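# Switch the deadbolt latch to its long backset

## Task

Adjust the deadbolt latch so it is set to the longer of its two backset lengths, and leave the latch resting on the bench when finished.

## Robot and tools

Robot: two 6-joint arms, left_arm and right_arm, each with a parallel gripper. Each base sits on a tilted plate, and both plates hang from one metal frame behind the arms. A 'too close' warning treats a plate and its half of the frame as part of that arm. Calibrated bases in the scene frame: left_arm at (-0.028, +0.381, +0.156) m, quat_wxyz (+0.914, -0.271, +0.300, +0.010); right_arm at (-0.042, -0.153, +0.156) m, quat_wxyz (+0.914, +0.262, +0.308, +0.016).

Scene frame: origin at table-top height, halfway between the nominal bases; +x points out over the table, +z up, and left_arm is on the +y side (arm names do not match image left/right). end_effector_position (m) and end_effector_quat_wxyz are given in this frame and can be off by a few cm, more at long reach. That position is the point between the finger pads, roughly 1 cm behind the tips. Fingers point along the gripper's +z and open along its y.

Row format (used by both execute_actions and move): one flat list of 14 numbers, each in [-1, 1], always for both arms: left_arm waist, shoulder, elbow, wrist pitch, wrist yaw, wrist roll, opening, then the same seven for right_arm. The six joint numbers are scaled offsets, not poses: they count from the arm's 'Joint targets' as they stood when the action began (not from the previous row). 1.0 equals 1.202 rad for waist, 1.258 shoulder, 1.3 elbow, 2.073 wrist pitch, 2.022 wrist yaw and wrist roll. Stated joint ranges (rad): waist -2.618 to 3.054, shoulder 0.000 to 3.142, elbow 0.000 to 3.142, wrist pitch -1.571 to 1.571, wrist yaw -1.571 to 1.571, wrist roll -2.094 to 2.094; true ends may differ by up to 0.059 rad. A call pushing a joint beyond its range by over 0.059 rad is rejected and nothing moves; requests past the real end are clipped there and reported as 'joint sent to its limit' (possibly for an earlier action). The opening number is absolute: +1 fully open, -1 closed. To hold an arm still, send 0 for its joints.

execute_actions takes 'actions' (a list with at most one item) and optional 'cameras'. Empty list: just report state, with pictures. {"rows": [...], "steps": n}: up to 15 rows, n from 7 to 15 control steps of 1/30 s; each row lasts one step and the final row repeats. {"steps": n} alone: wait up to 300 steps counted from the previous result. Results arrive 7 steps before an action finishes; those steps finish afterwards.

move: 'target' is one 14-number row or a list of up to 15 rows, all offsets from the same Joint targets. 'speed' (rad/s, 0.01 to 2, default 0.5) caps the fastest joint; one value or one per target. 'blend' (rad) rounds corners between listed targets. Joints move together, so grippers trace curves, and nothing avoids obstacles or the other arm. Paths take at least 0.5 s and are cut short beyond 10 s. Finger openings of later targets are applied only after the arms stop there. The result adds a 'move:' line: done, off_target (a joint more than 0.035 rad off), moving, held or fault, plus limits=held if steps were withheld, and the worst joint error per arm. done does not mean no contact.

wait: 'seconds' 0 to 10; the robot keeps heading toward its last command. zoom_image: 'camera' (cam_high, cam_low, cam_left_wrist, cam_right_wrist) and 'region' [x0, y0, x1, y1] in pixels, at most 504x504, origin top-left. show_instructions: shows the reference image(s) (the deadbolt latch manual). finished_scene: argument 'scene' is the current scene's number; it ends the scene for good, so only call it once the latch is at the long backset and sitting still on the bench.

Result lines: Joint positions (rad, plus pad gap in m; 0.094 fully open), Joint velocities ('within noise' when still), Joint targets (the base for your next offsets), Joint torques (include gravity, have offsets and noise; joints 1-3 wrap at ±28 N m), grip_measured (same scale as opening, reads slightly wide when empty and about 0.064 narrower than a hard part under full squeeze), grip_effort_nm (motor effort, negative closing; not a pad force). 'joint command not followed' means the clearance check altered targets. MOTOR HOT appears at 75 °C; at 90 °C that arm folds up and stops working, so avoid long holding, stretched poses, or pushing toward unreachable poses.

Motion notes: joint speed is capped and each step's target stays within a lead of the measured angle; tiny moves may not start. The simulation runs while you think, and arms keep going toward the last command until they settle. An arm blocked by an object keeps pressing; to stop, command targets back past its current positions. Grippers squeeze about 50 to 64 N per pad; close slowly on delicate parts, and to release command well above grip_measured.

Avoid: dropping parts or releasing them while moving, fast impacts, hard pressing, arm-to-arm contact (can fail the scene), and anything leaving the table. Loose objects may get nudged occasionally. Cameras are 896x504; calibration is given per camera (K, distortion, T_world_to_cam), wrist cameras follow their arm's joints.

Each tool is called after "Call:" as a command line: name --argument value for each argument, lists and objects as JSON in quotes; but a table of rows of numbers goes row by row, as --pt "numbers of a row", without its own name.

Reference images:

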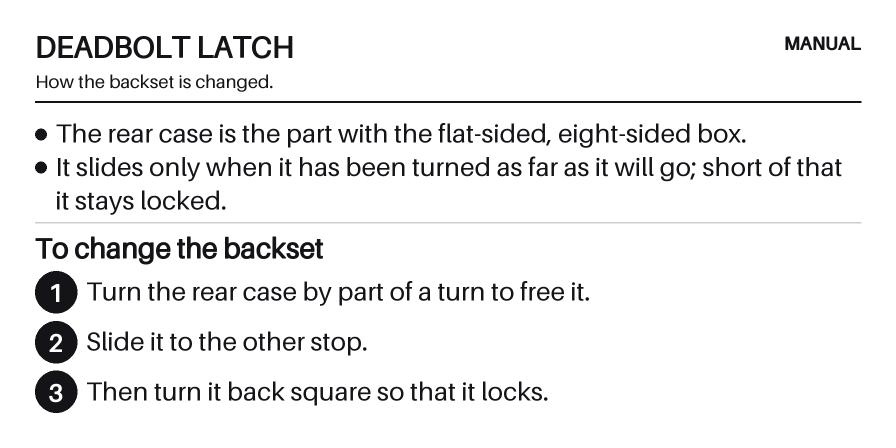

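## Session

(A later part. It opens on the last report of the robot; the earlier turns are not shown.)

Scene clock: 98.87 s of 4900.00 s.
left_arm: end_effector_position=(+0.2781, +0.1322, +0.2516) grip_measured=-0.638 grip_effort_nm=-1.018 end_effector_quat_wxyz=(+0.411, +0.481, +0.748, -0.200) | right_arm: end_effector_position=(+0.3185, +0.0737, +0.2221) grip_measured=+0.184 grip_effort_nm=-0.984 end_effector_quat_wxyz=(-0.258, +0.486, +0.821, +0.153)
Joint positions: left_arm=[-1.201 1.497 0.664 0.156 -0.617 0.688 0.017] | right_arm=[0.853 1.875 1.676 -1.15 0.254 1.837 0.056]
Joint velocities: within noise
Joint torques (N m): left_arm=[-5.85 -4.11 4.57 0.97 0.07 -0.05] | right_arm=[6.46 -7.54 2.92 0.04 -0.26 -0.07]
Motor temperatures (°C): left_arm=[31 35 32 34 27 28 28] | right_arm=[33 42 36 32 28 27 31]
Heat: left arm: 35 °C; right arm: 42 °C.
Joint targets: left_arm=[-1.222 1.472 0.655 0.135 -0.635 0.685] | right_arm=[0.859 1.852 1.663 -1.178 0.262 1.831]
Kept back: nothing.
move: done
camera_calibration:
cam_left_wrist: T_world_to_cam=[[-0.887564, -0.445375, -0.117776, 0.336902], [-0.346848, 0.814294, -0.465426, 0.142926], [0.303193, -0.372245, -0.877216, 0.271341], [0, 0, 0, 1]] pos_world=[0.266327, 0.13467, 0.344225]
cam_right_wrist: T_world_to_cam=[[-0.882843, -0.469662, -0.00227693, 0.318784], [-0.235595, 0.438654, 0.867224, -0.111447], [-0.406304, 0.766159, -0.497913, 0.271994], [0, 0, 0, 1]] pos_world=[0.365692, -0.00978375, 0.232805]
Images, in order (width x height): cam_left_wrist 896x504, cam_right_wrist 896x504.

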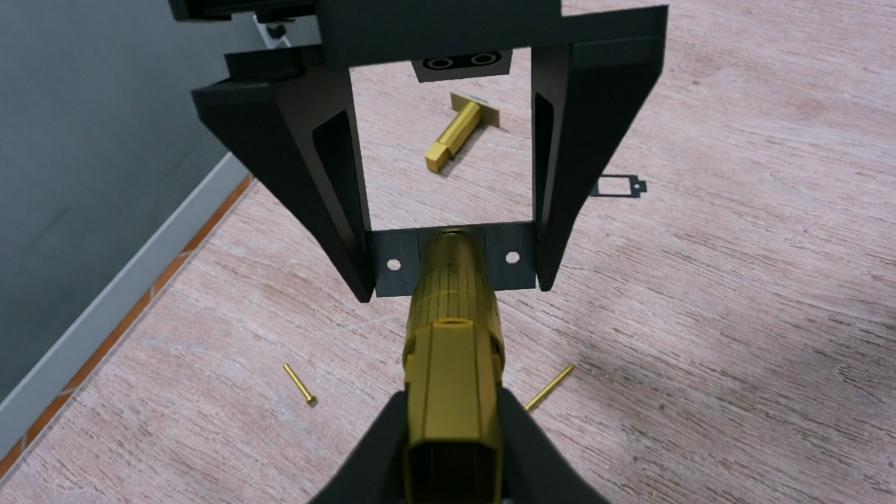

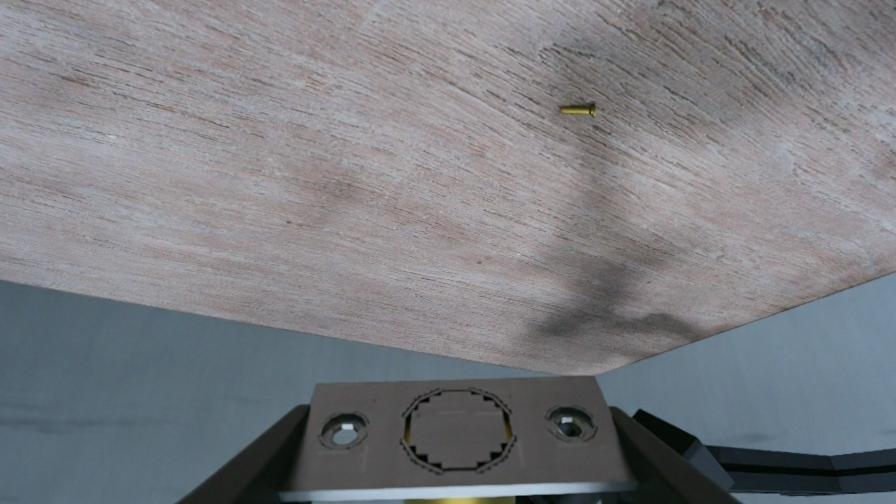

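Call:
move --pt "0 0 0 0 0 0.0346 -0.9 0 0 0 0 0 0 -0.3" --pt "-0.012 -0.0231 -0.006 -0.0134 -0.0058 0.0306 -0.9 0 0 0 0 0 0 -0.3" --speed 0.05 --cameras '["cam_left_wrist","cam_right_wrist"]'

Call:
zoom_image --camera "cam_left_wrist" --region '[350, 190, 600, 430]'

Scene clock: 101.67 s of 4900.00 s.
left_arm: end_effector_position=(+0.2783, +0.1373, +0.2556) grip_measured=-0.638 grip_effort_nm=-1.023 end_effector_quat_wxyz=(+0.417, +0.490, +0.741, -0.192) | right_arm: end_effector_position=(+0.3191, +0.0783, +0.2248) grip_measured=+0.184 grip_effort_nm=-0.989 end_effector_quat_wxyz=(-0.266, +0.486, +0.816, +0.162)
Joint positions: left_arm=[-1.209 1.471 0.657 0.143 -0.627 0.715 0.017] | right_arm=[0.853 1.875 1.676 -1.135 0.233 1.836 0.056]
Joint velocities: within noise
Joint torques (N m): left_arm=[-6.2 -4.16 4.52 0.83 0.07 0.41] | right_arm=[6.49 -7.56 2.92 -0.1 -0.05 -0.06]
Motor temperatures (°C): left_arm=[31 35 32 33 27 28 28] | right_arm=[33 42 36 32 28 27 31]
Heat: left arm: 35 °C; right arm: 42 °C.
Joint targets: left_arm=[-1.236 1.444 0.647 0.107 -0.647 0.747] | right_arm=[0.859 1.852 1.663 -1.178 0.262 1.832]
Kept back: nothing.
move: off_target (left_arm, right_arm); left_arm: the wrist pitch is farthest, 0.036 rad from its target; right_arm: the wrist pitch is farthest, 0.043 rad from its target
camera_calibration:
cam_left_wrist: T_world_to_cam=[[-0.888426, -0.435434, -0.145244, 0.345773], [-0.326715, 0.822122, -0.466232, 0.13424], [0.322421, -0.366759, -0.872658, 0.269444], [0, 0, 0, 1]] pos_world=[0.264177, 0.139021, 0.347941]
cam_right_wrist: T_world_to_cam=[[-0.886162, -0.463305, -0.00809912, 0.323306], [-0.227158, 0.419118, 0.879056, -0.119474], [-0.403876, 0.780825, -0.47665, 0.263356], [0, 0, 0, 1]] pos_world=[0.365725, -0.00577198, 0.233172]
Images, in order (width x height): cam_left_wrist 896x504, cam_right_wrist 896x504.

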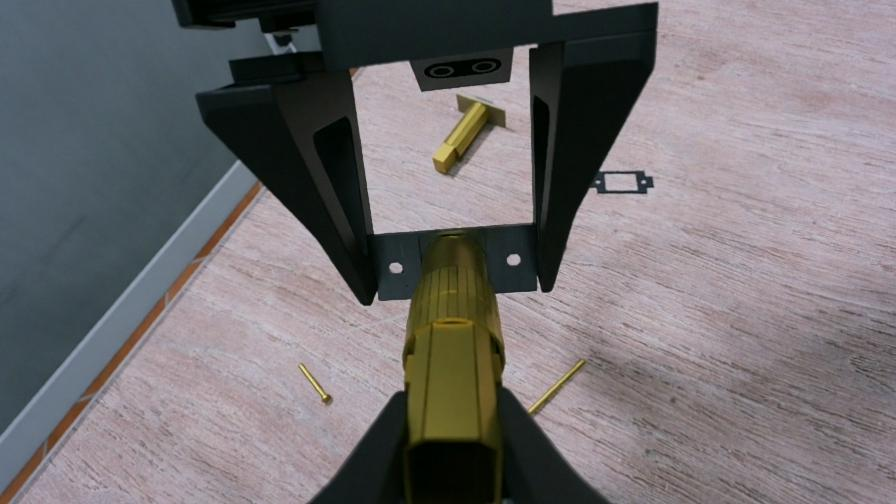

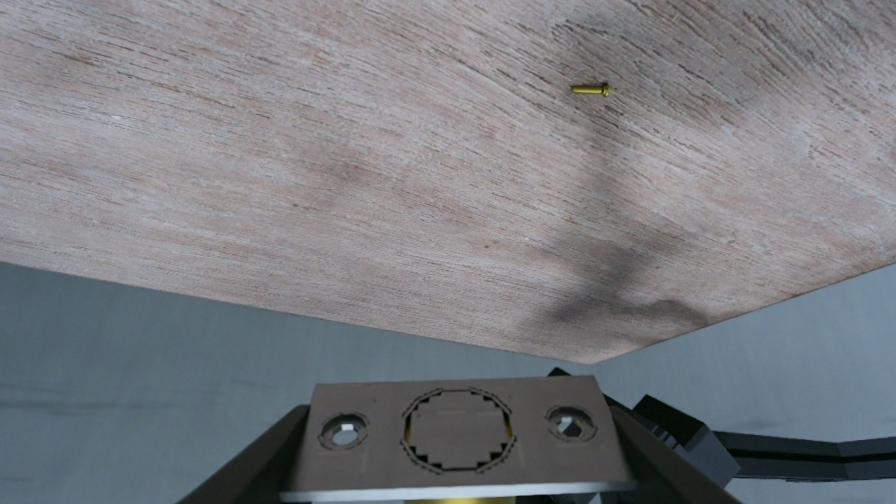

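Scaled by 2.016 from the camera's 896x504 image, which has a finer 1280x720 frame.

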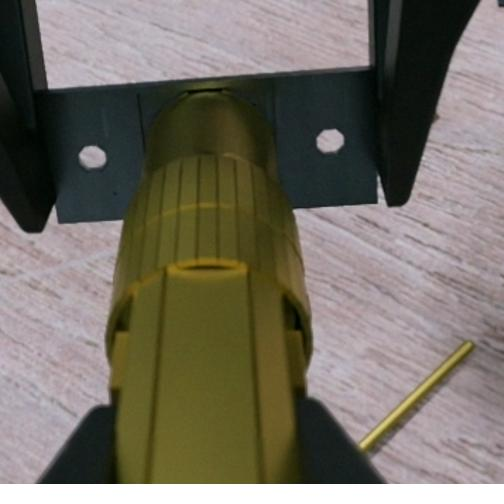

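Call:
move --target '[-0.02,-0.01,-0.003,-0.01,0,0,-0.9,-0.02,-0.01,-0.01,-0.07,0.05,0,-0.3]' --speed 0.1 --cameras '["cam_left_wrist","cam_right_wrist"]'

Call:
zoom_image --camera "cam_left_wrist" --region '[350, 190, 600, 430]'

Scene clock: 104.50 s of 4900.00 s.
left_arm: end_effector_position=(+0.2723, +0.1360, +0.2563) grip_measured=-0.638 grip_effort_nm=-1.018 end_effector_quat_wxyz=(+0.414, +0.490, +0.741, -0.197) | right_arm: end_effector_position=(+0.3130, +0.0754, +0.2236) grip_measured=+0.184 grip_effort_nm=-0.984 end_effector_quat_wxyz=(-0.269, +0.481, +0.820, +0.152)
Joint positions: left_arm=[-1.224 1.471 0.652 0.134 -0.629 0.695 0.017] | right_arm=[0.854 1.875 1.67 -1.155 0.231 1.838 0.056]
Joint velocities: within noise
Joint torques (N m): left_arm=[-7.06 -5.34 4.7 0.75 0.05 0.65] | right_arm=[4.57 -8.59 2.33 -1.41 1.12 -0.06]
Motor temperatures (°C): left_arm=[31 34 32 33 27 28 28] | right_arm=[33 42 36 32 28 27 31]
Heat: left arm: 34 °C; right arm: 42 °C.
Joint targets: left_arm=[-1.260 1.431 0.643 0.086 -0.647 0.747] | right_arm=[0.835 1.839 1.650 -1.323 0.363 1.832]
Kept back: nothing.
move: off_target (left_arm, right_arm); left_arm: the wrist roll is farthest, 0.052 rad from its target; right_arm: the wrist pitch is farthest, 0.168 rad from its target
camera_calibration:
cam_left_wrist: T_world_to_cam=[[-0.892436, -0.430303, -0.135637, 0.337881], [-0.325492, 0.822232, -0.466894, 0.133497], [0.312431, -0.372524, -0.873849, 0.275296], [0, 0, 0, 1]] pos_world=[0.258978, 0.13818, 0.348725]
cam_right_wrist: T_world_to_cam=[[-0.876952, -0.480504, 0.00845229, 0.31125], [-0.224469, 0.425095, 0.876874, -0.119412], [-0.424934, 0.767079, -0.480646, 0.271099], [0, 0, 0, 1]] pos_world=[0.361346, -0.00763644, 0.232381]
Images, in order (width x height): cam_left_wrist 896x504, cam_right_wrist 896x504.

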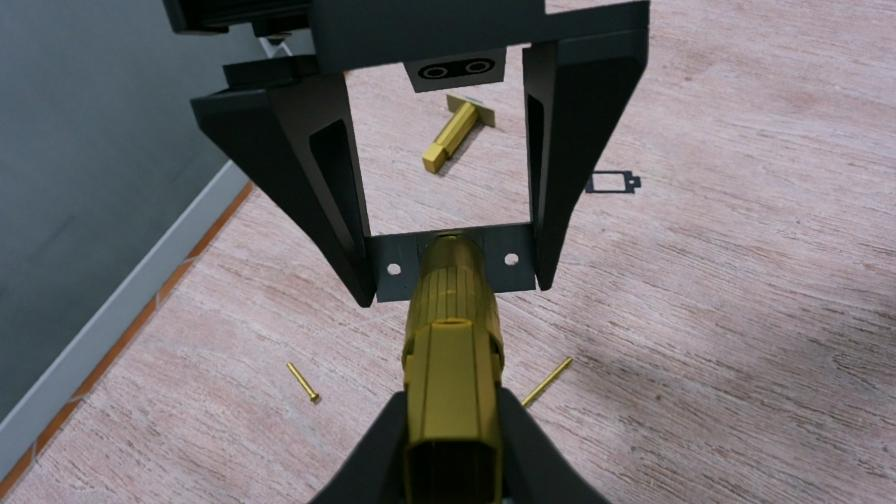

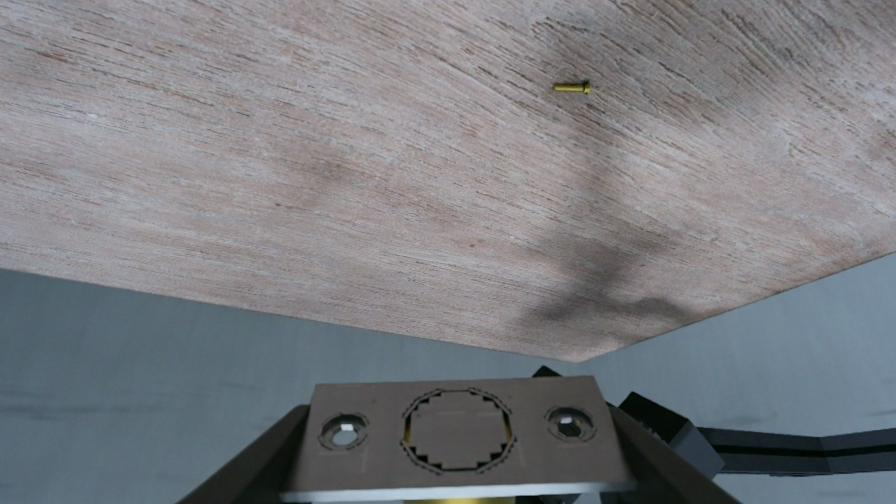

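Scaled by 2.016 from the camera's 896x504 image, which has a finer 1280x720 frame.

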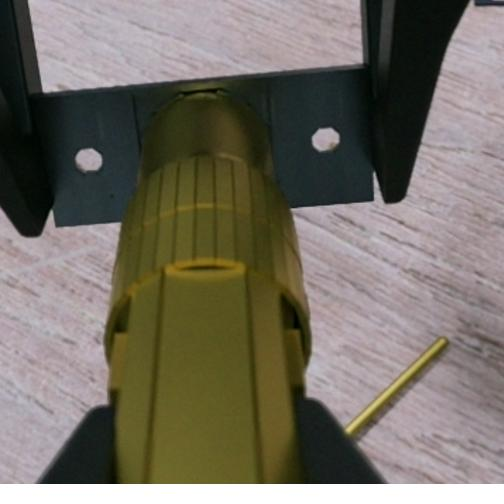

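Call:
wait --seconds 0.1

Call:
zoom_image --camera "cam_low" --region '[440, 140, 520, 210]'

Call:
zoom_image --camera "cam_high" --region '[370, 160, 450, 240]'

Scene clock: 105.70 s of 4900.00 s.
left_arm: end_effector_position=(+0.2722, +0.1360, +0.2562) grip_measured=-0.638 grip_effort_nm=-1.023 end_effector_quat_wxyz=(+0.414, +0.490, +0.741, -0.197) | right_arm: end_effector_position=(+0.3129, +0.0754, +0.2235) grip_measured=+0.184 grip_effort_nm=-0.984 end_effector_quat_wxyz=(-0.269, +0.481, +0.820, +0.152)
Joint positions: left_arm=[-1.224 1.471 0.652 0.134 -0.629 0.695 0.017] | right_arm=[0.854 1.875 1.67 -1.156 0.231 1.838 0.056]
Joint velocities: within noise
Joint torques (N m): left_arm=[-7.16 -5.23 4.64 0.74 0.05 0.62] | right_arm=[4.57 -8.55 2.33 -1.41 1.12 -0.07]
Motor temperatures (°C): left_arm=[31 34 32 33 27 28 28] | right_arm=[33 42 36 32 28 27 31]
Heat: left arm: 34 °C; right arm: 42 °C.
Joint targets: left_arm=[-1.260 1.431 0.643 0.086 -0.647 0.747] | right_arm=[0.835 1.839 1.650 -1.323 0.363 1.832]
Steps of this call (1-36: nothing new was sent). Readings (joint positions of left_arm | right_arm):
1: [-1.224 1.471 0.652 0.134 -0.629 0.695] | [0.854 1.875 1.670 -1.155 0.231 1.838]
2: [-1.224 1.471 0.652 0.134 -0.629 0.695] | [0.854 1.875 1.670 -1.155 0.231 1.838]
4: [-1.224 1.471 0.652 0.134 -0.629 0.695] | [0.854 1.875 1.670 -1.156 0.231 1.838]
8: [-1.224 1.471 0.652 0.134 -0.629 0.695] | [0.854 1.875 1.670 -1.156 0.231 1.838]
36: the state above
camera_calibration:
cam_left_wrist: T_world_to_cam=[[-0.89256, -0.43027, -0.134921, 0.337621], [-0.325725, 0.82211, -0.466946, 0.133575], [0.311832, -0.37283, -0.873933, 0.275515], [0, 0, 0, 1]] pos_world=[0.258942, 0.138176, 0.348706]
cam_right_wrist: T_world_to_cam=[[-0.876961, -0.480478, 0.00891367, 0.311058], [-0.224147, 0.425376, 0.87682, -0.119499], [-0.425085, 0.76694, -0.480736, 0.271188], [0, 0, 0, 1]] pos_world=[0.361279, -0.00769646, 0.232376]

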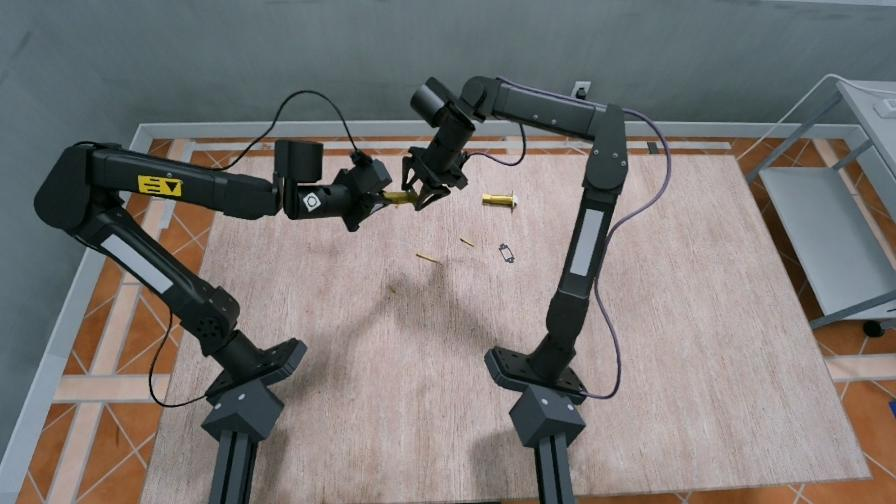

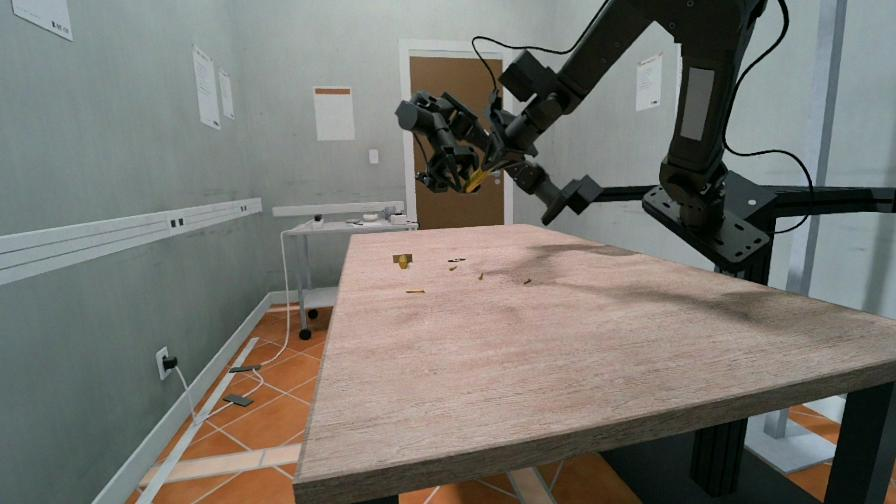

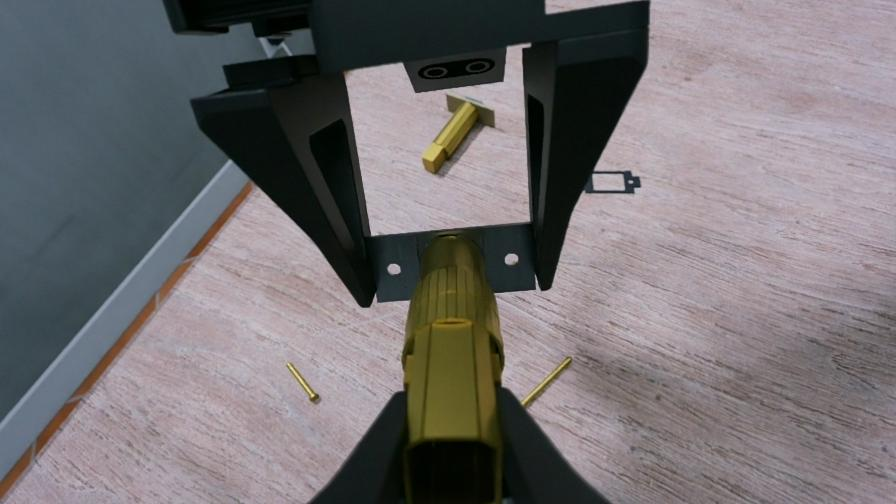

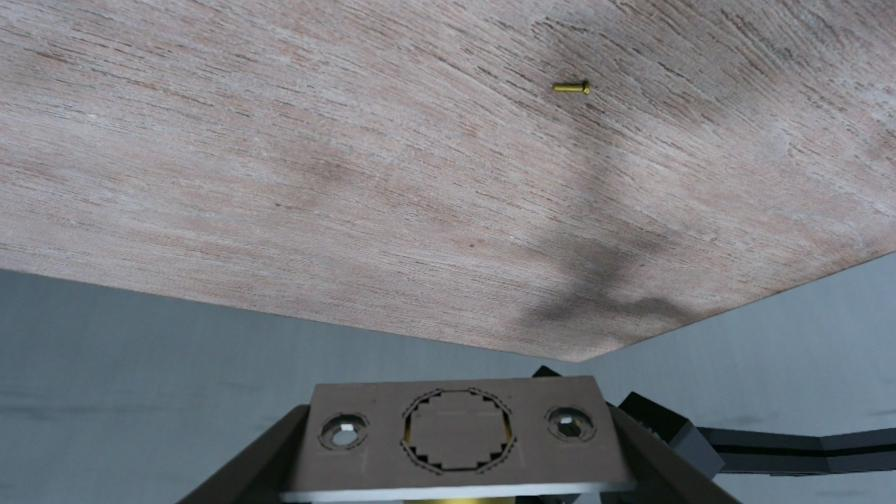

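Scaled by 6.300 from the camera's 896x504 image, which has a finer 1280x720 frame.

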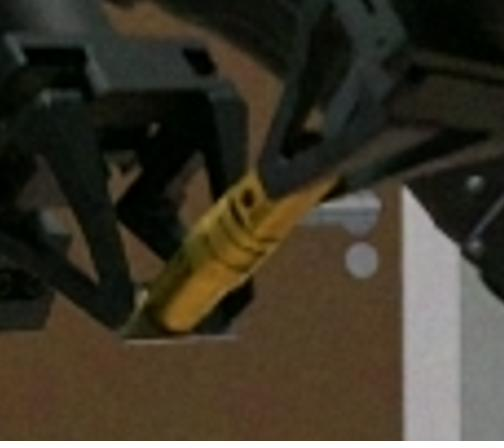

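Scaled by 6.300 from the camera's 896x504 image, which has a finer 1280x720 frame.

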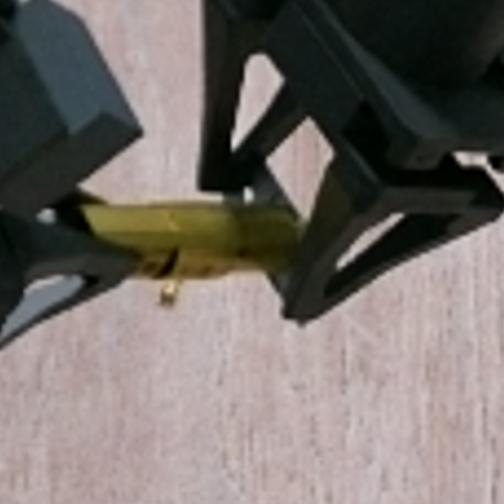

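Call:
move --target '[0,0,0,0,0,0,-0.9,-0.01,0,0,0.0714,0.08,0,-0.4]' --speed 0.15 --cameras '["cam_left_wrist"]'

Call:
zoom_image --camera "cam_left_wrist" --region '[350, 190, 600, 430]'

Scene clock: 108.30 s of 4900.00 s.
left_arm: end_effector_position=(+0.2742, +0.1385, +0.2547) grip_measured=-0.638 grip_effort_nm=-1.018 end_effector_quat_wxyz=(+0.414, +0.494, +0.742, -0.185) | right_arm: end_effector_position=(+0.3206, +0.0743, +0.2182) grip_measured=+0.184 grip_effort_nm=-0.984 end_effector_quat_wxyz=(-0.238, +0.486, +0.827, +0.154)
Joint positions: left_arm=[-1.224 1.471 0.652 0.133 -0.649 0.709 0.017] | right_arm=[0.861 1.875 1.659 -1.127 0.294 1.831 0.056]
Joint velocities: within noise
Joint torques (N m): left_arm=[-7.12 -5.2 4.64 0.73 0.24 0.42] | right_arm=[3.23 -8.53 3.22 -0.15 2.26 0.01]
Motor temperatures (°C): left_arm=[31 34 32 33 27 28 28] | right_arm=[33 42 36 32 29 27 31]
Heat: left arm: 34 °C; right arm: 42 °C.
Joint targets: left_arm=[-1.260 1.431 0.643 0.087 -0.647 0.747] | right_arm=[0.823 1.839 1.650 -1.175 0.525 1.832]
Kept back: nothing.
move: off_target (left_arm, right_arm); left_arm: the wrist pitch is farthest, 0.047 rad from its target; right_arm: the wrist yaw is farthest, 0.230 rad from its target
camera_calibration:
cam_left_wrist: T_world_to_cam=[[-0.888339, -0.432195, -0.155117, 0.344532], [-0.324411, 0.829783, -0.454112, 0.126686], [0.324978, -0.353084, -0.877338, 0.268995], [0, 0, 0, 1]] pos_world=[0.259742, 0.138761, 0.346972]
Images, in order (width x height): cam_left_wrist 896x504.

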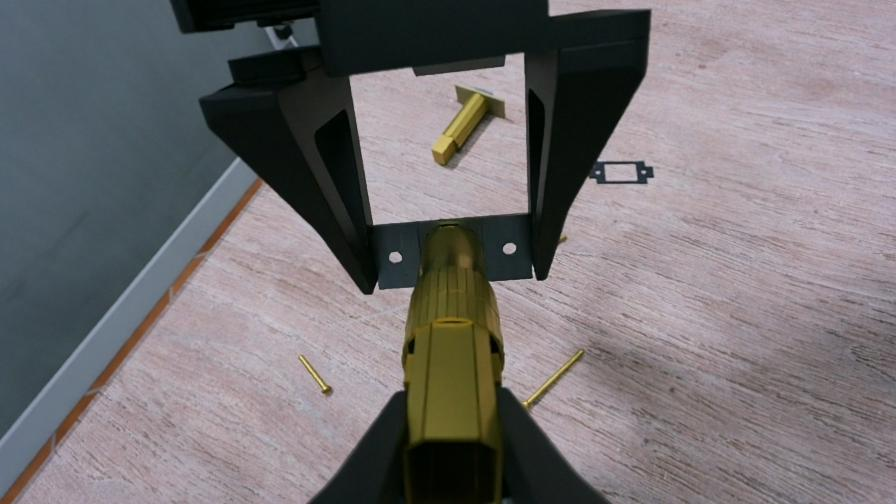

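Scaled by 2.016 from the camera's 896x504 image, which has a finer 1280x720 frame.

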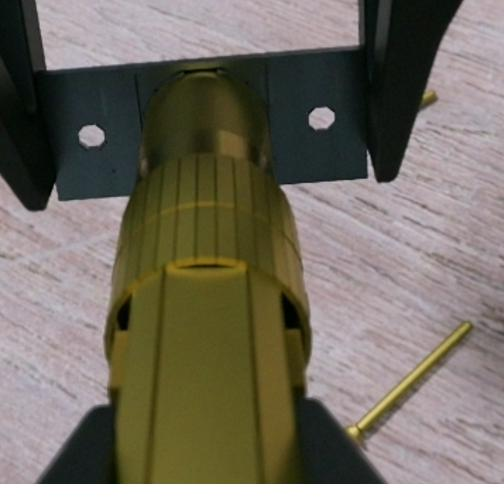

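Call:
move --target '[-0.008,-0.015,-0.004,-0.01,0,0,-0.9,-0.01,0,0,0,0.06,0,-0.4]' --speed 0.1 --cameras '["cam_left_wrist","cam_right_wrist"]'

Call:
zoom_image --camera "cam_left_wrist" --region '[350, 190, 600, 430]'

Scene clock: 110.10 s of 4900.00 s.
left_arm: end_effector_position=(+0.2755, +0.1396, +0.2557) grip_measured=-0.638 grip_effort_nm=-1.028 end_effector_quat_wxyz=(+0.417, +0.496, +0.740, -0.182) | right_arm: end_effector_position=(+0.3237, +0.0744, +0.2189) grip_measured=+0.184 grip_effort_nm=-0.989 end_effector_quat_wxyz=(-0.221, +0.487, +0.831, +0.156)
Joint positions: left_arm=[-1.224 1.467 0.652 0.135 -0.652 0.721 0.017] | right_arm=[0.872 1.875 1.659 -1.119 0.328 1.83 0.056]
Joint velocities: within noise
Joint torques (N m): left_arm=[-7.86 -6.37 4.26 0.51 0.29 0.32] | right_arm=[1.52 -8.47 3.25 -0.21 3.26 0.01]
Motor temperatures (°C): left_arm=[31 35 32 33 27 28 28] | right_arm=[32 42 36 32 29 27 31]
Heat: left arm: 35 °C; right arm: 42 °C.
Joint targets: left_arm=[-1.270 1.412 0.638 0.066 -0.647 0.747] | right_arm=[0.811 1.839 1.650 -1.175 0.646 1.832]
Kept back: nothing.
move: off_target (left_arm, right_arm); left_arm: the wrist pitch is farthest, 0.068 rad from its target; right_arm: the wrist yaw is farthest, 0.318 rad from its target
camera_calibration:
cam_left_wrist: T_world_to_cam=[[-0.887392, -0.430472, -0.16501, 0.348364], [-0.318896, 0.831647, -0.454609, 0.125054], [0.332926, -0.350795, -0.875273, 0.266831], [0, 0, 0, 1]] pos_world=[0.260179, 0.139564, 0.347884]
cam_right_wrist: T_world_to_cam=[[-0.883204, -0.466741, -0.0458716, 0.333088], [-0.290932, 0.468543, 0.834162, -0.0849094], [-0.367845, 0.75008, -0.549609, 0.272055], [0, 0, 0, 1]] pos_world=[0.369556, -0.00881358, 0.235631]
Images, in order (width x height): cam_left_wrist 896x504, cam_right_wrist 896x504.

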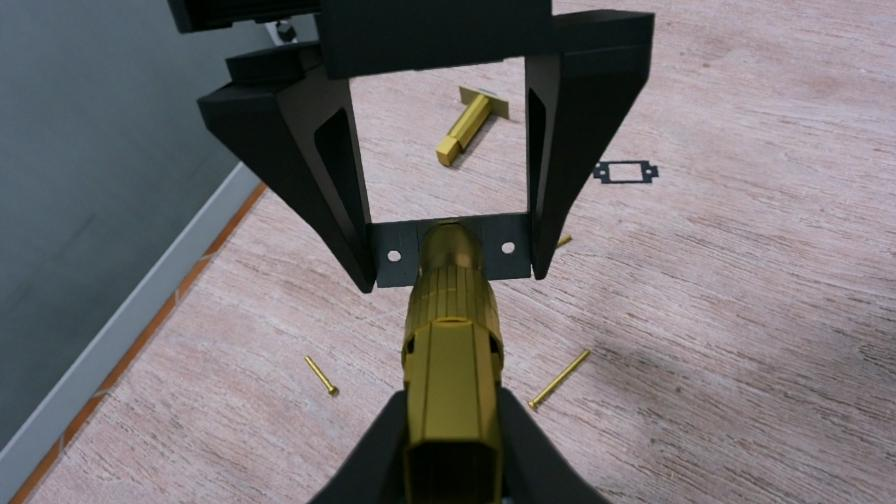

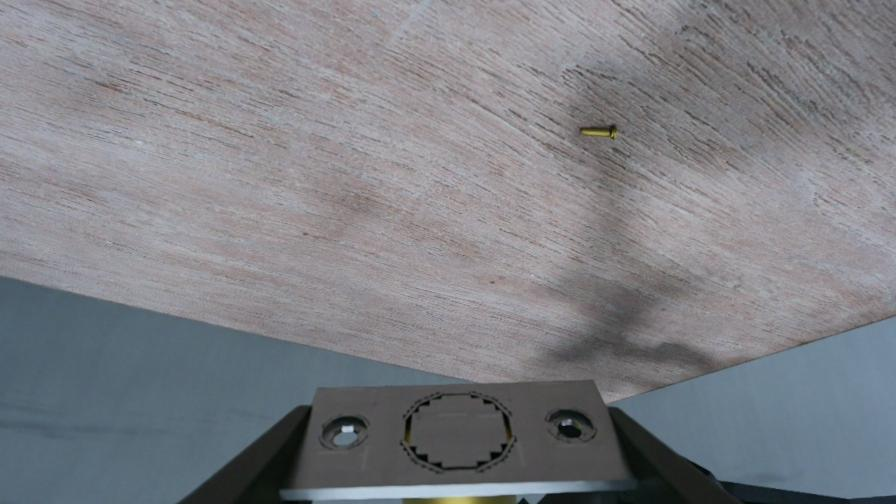

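Scaled by 2.016 from the camera's 896x504 image, which has a finer 1280x720 frame.

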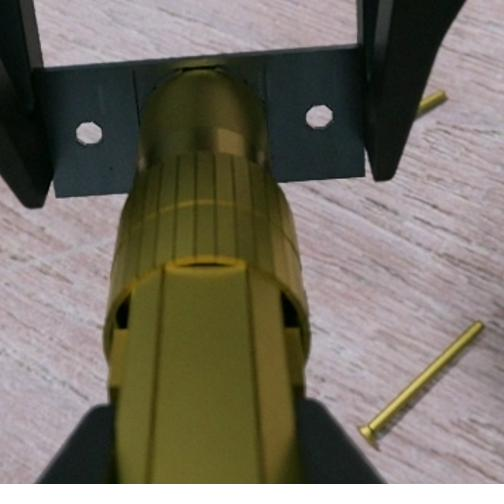

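Call:
move --pt "0.025 0.022 0.005 0.016 0 -0.06 -0.9 0.041 0 0 0.012 -0.112 0 -0.4" --pt "0.025 0.022 0.005 0.016 0 -0.8 -0.9 0.041 0 0 0.012 -0.112 0 -0.4" --speed '[0.3,0.7]' --cameras '["cam_left_wrist"]'

Call:
zoom_image --camera "cam_left_wrist" --region '[350, 190, 600, 430]'

Scene clock: 114.60 s of 4900.00 s.
left_arm: end_effector_position=(+0.2745, +0.1389, +0.2558) grip_measured=-0.639 grip_effort_nm=-1.023 end_effector_quat_wxyz=(+0.160, -0.179, +0.872, -0.427) | right_arm: end_effector_position=(+0.3216, +0.0765, +0.2209) grip_measured=+0.184 grip_effort_nm=-0.989 end_effector_quat_wxyz=(-0.229, +0.484, +0.829, +0.159)
Joint positions: left_arm=[-1.224 1.467 0.652 0.132 -0.646 -0.868 0.017] | right_arm=[0.874 1.875 1.659 -1.119 0.312 1.83 0.056]
Joint velocities: within noise
Joint torques (N m): left_arm=[-5.19 -4.01 4.7 0.86 0.23 0.02] | right_arm=[5.03 -8.47 3.23 0.05 0.88 0.01]
Motor temperatures (°C): left_arm=[32 35 31 33 27 28 28] | right_arm=[32 42 36 32 30 27 31]
Heat: left arm: 35 °C; right arm: 42 °C.
Joint targets: left_arm=[-1.240 1.440 0.644 0.099 -0.647 -0.871] | right_arm=[0.861 1.839 1.650 -1.150 0.419 1.832]
Kept back: nothing.
move: off_target (right_arm); right_arm: the wrist yaw is farthest, 0.107 rad from its target
camera_calibration:
cam_left_wrist: T_world_to_cam=[[0.154685, -0.585015, 0.796134, -0.163276], [-0.987951, -0.0875597, 0.127614, 0.287704], [-0.00494683, -0.806282, -0.591511, 0.35039], [0, 0, 0, 1]] pos_world=[0.311227, 0.212186, 0.300534]
Images, in order (width x height): cam_left_wrist 896x504.

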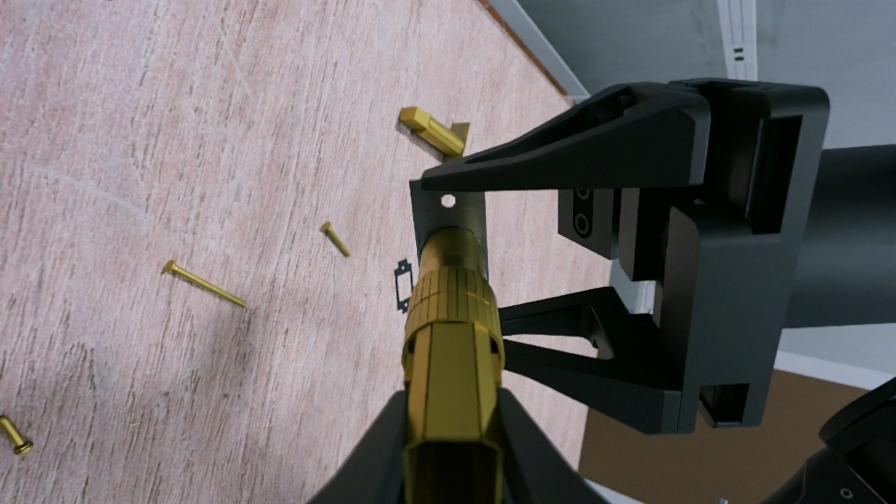

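Scaled by 2.016 from the camera's 896x504 image, which has a finer 1280x720 frame.

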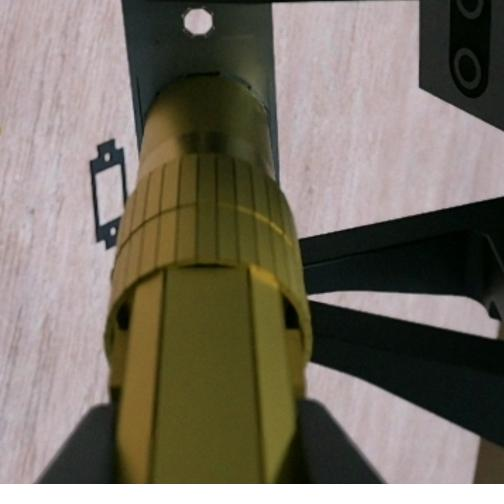

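Call:
move --target '[0,0,0,0,0,-0.1,-0.9,0,0,0,0,0,0,-0.4]' --speed 0.3 --cameras '["cam_left_wrist"]'

Call:
zoom_image --camera "cam_left_wrist" --region '[350, 190, 600, 430]'

Scene clock: 115.97 s of 4900.00 s.
left_arm: end_effector_position=(+0.2725, +0.1382, +0.2552) grip_measured=-0.639 grip_effort_nm=-1.023 end_effector_quat_wxyz=(+0.121, -0.245, +0.856, -0.439) | right_arm: end_effector_position=(+0.3195, +0.0754, +0.2208) grip_measured=+0.184 grip_effort_nm=-0.989 end_effector_quat_wxyz=(-0.231, +0.482, +0.831, +0.155)
Joint positions: left_arm=[-1.224 1.467 0.652 0.124 -0.638 -1.031 0.017] | right_arm=[0.874 1.875 1.659 -1.128 0.309 1.83 0.056]
Joint velocities: within noise
Joint torques (N m): left_arm=[-5.24 -4.03 4.79 0.93 0.16 -0.51] | right_arm=[5.03 -8.47 3.22 0.12 0.92 0.01]
Motor temperatures (°C): left_arm=[32 35 31 33 27 28 28] | right_arm=[32 42 36 32 30 27 31]
Heat: left arm: 35 °C; right arm: 42 °C.
Joint targets: left_arm=[-1.240 1.440 0.644 0.099 -0.647 -1.073] | right_arm=[0.861 1.839 1.650 -1.150 0.419 1.832]
Kept back: nothing.
move: off_target (left_arm, right_arm); left_arm: the wrist roll is farthest, 0.042 rad from its target; right_arm: the wrist yaw is farthest, 0.110 rad from its target
camera_calibration:
cam_left_wrist: T_world_to_cam=[[0.293277, -0.510362, 0.808406, -0.214106], [-0.956028, -0.156896, 0.24778, 0.255984], [0.000377765, -0.845526, -0.533934, 0.33873], [0, 0, 0, 1]] pos_world=[0.307392, 0.217296, 0.290516]
Images, in order (width x height): cam_left_wrist 896x504.

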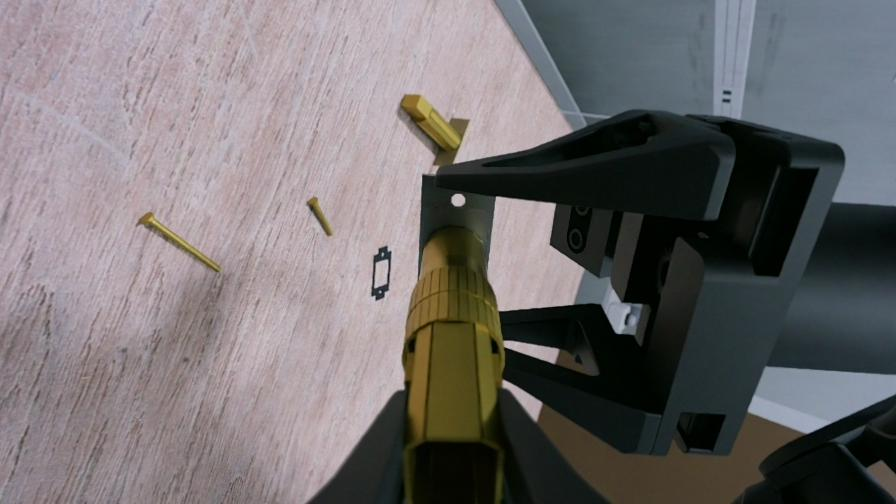

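Scaled by 2.016 from the camera's 896x504 image, which has a finer 1280x720 frame.

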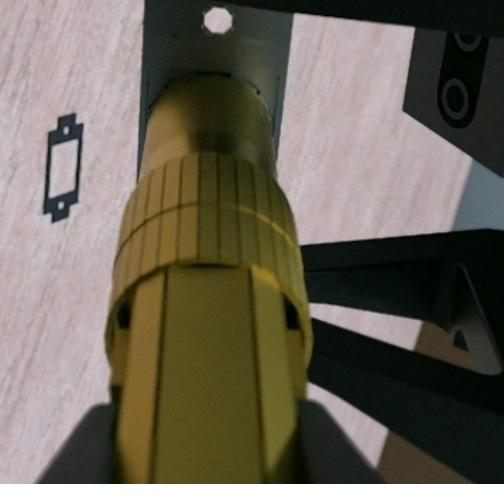

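Call:
move --target '[0.01,0.015,0.003,0.008,0.002,0.025,-0.9,0.008,0.015,0.003,0.008,-0.05,0,-0.4]' --speed 0.2 --cameras '["cam_left_wrist"]'

Scene clock: 117.87 s of 4900.00 s.
left_arm: end_effector_position=(+0.2724, +0.1381, +0.2552) grip_measured=-0.639 grip_effort_nm=-1.023 end_effector_quat_wxyz=(+0.123, -0.241, +0.857, -0.438) | right_arm: end_effector_position=(+0.3185, +0.0762, +0.2216) grip_measured=+0.184 grip_effort_nm=-0.984 end_effector_quat_wxyz=(-0.235, +0.481, +0.830, +0.156)
Joint positions: left_arm=[-1.224 1.467 0.652 0.124 -0.638 -1.023 0.017] | right_arm=[0.874 1.875 1.659 -1.128 0.3 1.83 0.056]
Joint velocities: within noise
Joint torques (N m): left_arm=[-4.18 -2.35 5.14 1.11 0.16 0] | right_arm=[5.71 -6.87 3.55 0.29 -0.13 0.01]
Motor temperatures (°C): left_arm=[31 34 31 33 27 28 28] | right_arm=[32 42 36 32 30 27 31]
Heat: left arm: 34 °C; right arm: 42 °C.
Joint targets: left_arm=[-1.228 1.459 0.648 0.115 -0.643 -1.022] | right_arm=[0.870 1.858 1.654 -1.134 0.318 1.832]
Kept back: nothing.
move: done
camera_calibration:
cam_left_wrist: T_world_to_cam=[[0.28589, -0.514804, 0.808235, -0.211404], [-0.958262, -0.152553, 0.241789, 0.257431], [-0.00117533, -0.843626, -0.536931, 0.339611], [0, 0, 0, 1]] pos_world=[0.307524, 0.216944, 0.290967]
Images, in order (width x height): cam_left_wrist 896x504.

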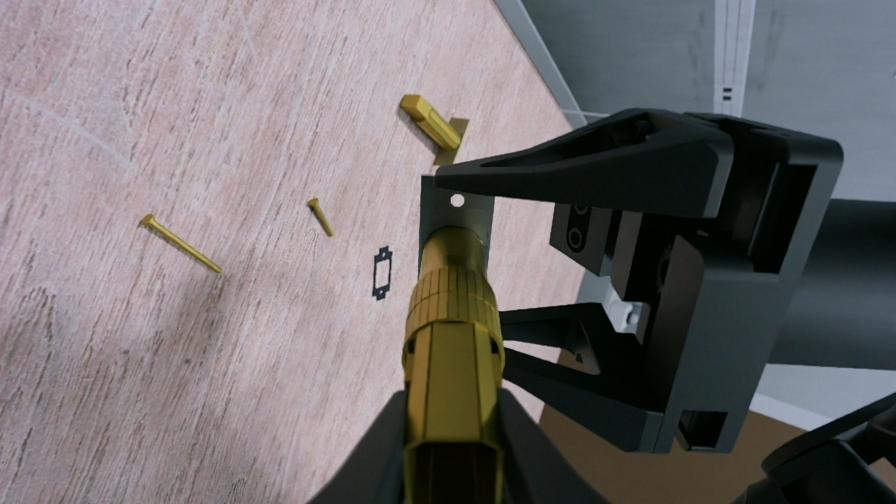

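Call:
execute_actions --actions '[{"rows":[[0,0,0,0,0,0,-0.55,0,0,0,0,0,0,-0.4],[0,0,0,0,0,0,-0.5,0,0,0,0,0,0,-0.4],[0,0,0,0,0,0,-0.4,0,0,0,0,0,0,-0.4],[0,0,0,0,0,0,-0.2,0,0,0,0,0,0,-0.4],[0,0,0,0,0,0,0.0,0,0,0,0,0,0,-0.4],[0,0,0,0,0,0,0.5,0,0,0,0,0,0,-0.4],[0,0,0,0,0,0,0.9,0,0,0,0,0,0,-0.4]]}]'

Call:
wait --seconds 0.4 --cameras '["cam_left_wrist","cam_right_wrist"]'

Scene clock: 118.43 s of 4900.00 s.
left_arm: end_effector_position=(+0.2726, +0.1386, +0.2548) grip_measured=+0.688 grip_effort_nm=-0.256 end_effector_quat_wxyz=(+0.124, -0.241, +0.858, -0.437) | right_arm: end_effector_position=(+0.3226, +0.0719, +0.2164) grip_measured=+0.184 grip_effort_nm=-0.984 end_effector_quat_wxyz=(-0.227, +0.487, +0.829, +0.151)
Joint positions: left_arm=[-1.224 1.467 0.652 0.123 -0.641 -1.023 0.079] | right_arm=[0.862 1.875 1.659 -1.128 0.317 1.83 0.056]
Joint velocities: left_arm=[-0.017 0.002 -0.012 0.022 0.022 0.007 0.417] | right_arm=[within noise]
Joint torques (N m): left_arm=[-4.23 -2.25 4.97 1.12 0.22 0] | right_arm=[6.64 -6.94 3.51 0.28 -0.36 0.01]
Motor temperatures (°C): left_arm=[31 34 31 33 27 28 28] | right_arm=[32 42 36 32 30 27 31]
Heat: left arm: 34 °C; right arm: 42 °C.
Joint targets: left_arm=[-1.228 1.459 0.648 0.115 -0.643 -1.023] | right_arm=[0.870 1.858 1.654 -1.134 0.318 1.832]
Steps of this call (1-9: nothing new was sent; 10-17: this action's first 8). Readings (joint positions of left_arm | right_arm):
10: [-1.224 1.467 0.652 0.124 -0.638 -1.022] | [0.874 1.875 1.659 -1.128 0.300 1.830]
11: [-1.224 1.467 0.652 0.123 -0.638 -1.023] | [0.873 1.875 1.659 -1.128 0.303 1.830]
13: [-1.224 1.467 0.652 0.123 -0.640 -1.023] | [0.869 1.875 1.659 -1.128 0.309 1.830]
17: the state above

Scene clock: 119.07 s of 4900.00 s.
left_arm: end_effector_position=(+0.2727, +0.1387, +0.2547) grip_measured=+0.898 grip_effort_nm=0.115 end_effector_quat_wxyz=(+0.124, -0.242, +0.858, -0.436) | right_arm: end_effector_position=(+0.3230, +0.0716, +0.2161) grip_measured=+0.184 grip_effort_nm=-0.984 end_effector_quat_wxyz=(-0.226, +0.488, +0.830, +0.150)
Joint positions: left_arm=[-1.224 1.467 0.652 0.123 -0.642 -1.023 0.089] | right_arm=[0.862 1.875 1.659 -1.128 0.32 1.83 0.056]
Joint velocities: within noise
Joint torques (N m): left_arm=[-4.26 -2.4 5.07 1.1 0.24 0] | right_arm=[6.61 -6.95 3.54 0.28 -0.32 0.01]
Motor temperatures (°C): left_arm=[31 34 31 33 27 28 28] | right_arm=[32 42 36 32 29 27 31]
Heat: left arm: 34 °C; right arm: 42 °C.
Joint targets: left_arm=[-1.228 1.459 0.648 0.116 -0.643 -1.023] | right_arm=[0.870 1.858 1.654 -1.134 0.318 1.832]
Steps of this call (1-7: your previous action's last 7; 8-15: toward your last target; 16-19: nothing new was sent). Readings (joint positions of left_arm | right_arm):
1: [-1.224 1.467 0.652 0.123 -0.641 -1.023] | [0.862 1.875 1.659 -1.128 0.318 1.830]
2: [-1.224 1.467 0.652 0.123 -0.641 -1.023] | [0.862 1.875 1.659 -1.128 0.319 1.830]
4: [-1.224 1.467 0.652 0.123 -0.642 -1.023] | [0.862 1.875 1.659 -1.128 0.319 1.830]
8: [-1.224 1.467 0.652 0.123 -0.642 -1.023] | [0.862 1.875 1.659 -1.128 0.320 1.830]
19: the state above
All arms were judged still, so your last target was given up. Each gripper or tool keeps its last command.
camera_calibration:
cam_left_wrist: T_world_to_cam=[[0.286772, -0.517092, 0.80646, -0.210296], [-0.957998, -0.155992, 0.240638, 0.258666], [0.00136989, -0.841595, -0.540107, 0.339707], [0, 0, 0, 1]] pos_world=[0.307643, 0.217504, 0.290829]
cam_right_wrist: T_world_to_cam=[[-0.883073, -0.468194, -0.0312476, 0.327924], [-0.280126, 0.472586, 0.835579, -0.0855101], [-0.376446, 0.74663, -0.548482, 0.275179], [0, 0, 0, 1]] pos_world=[0.369217, -0.0115139, 0.232628]
Images, in order (width x height): cam_left_wrist 896x504, cam_right_wrist 896x504.

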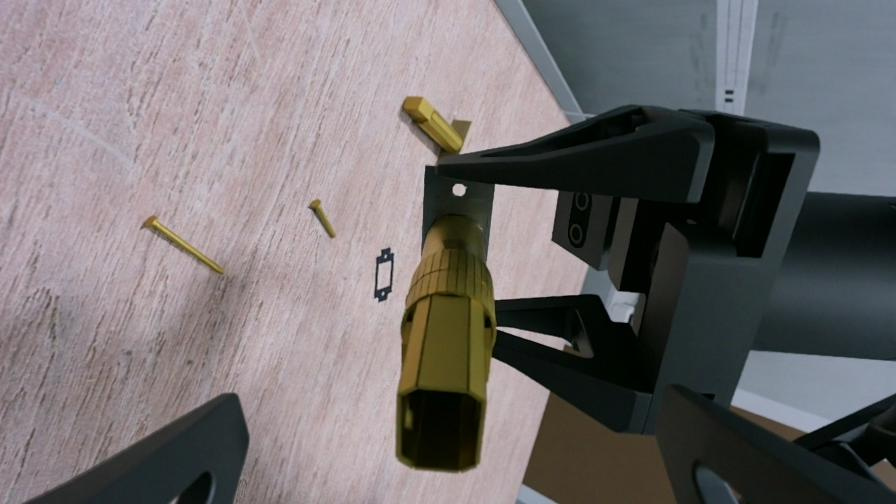

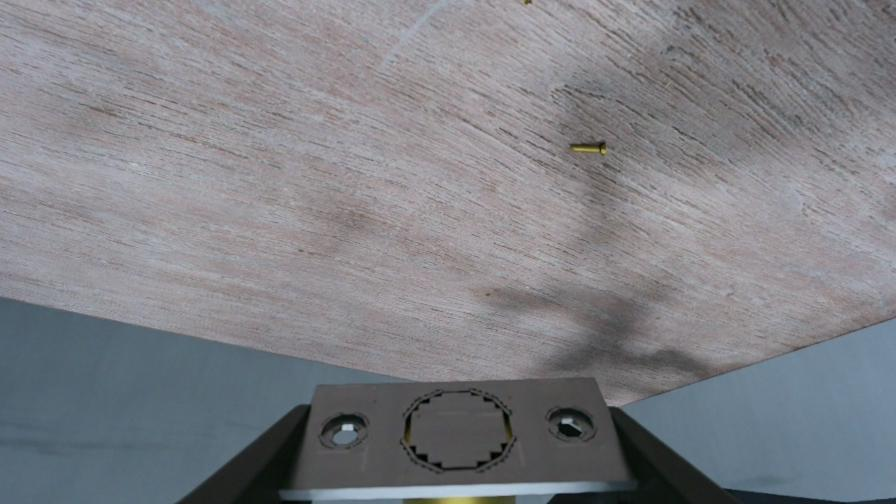

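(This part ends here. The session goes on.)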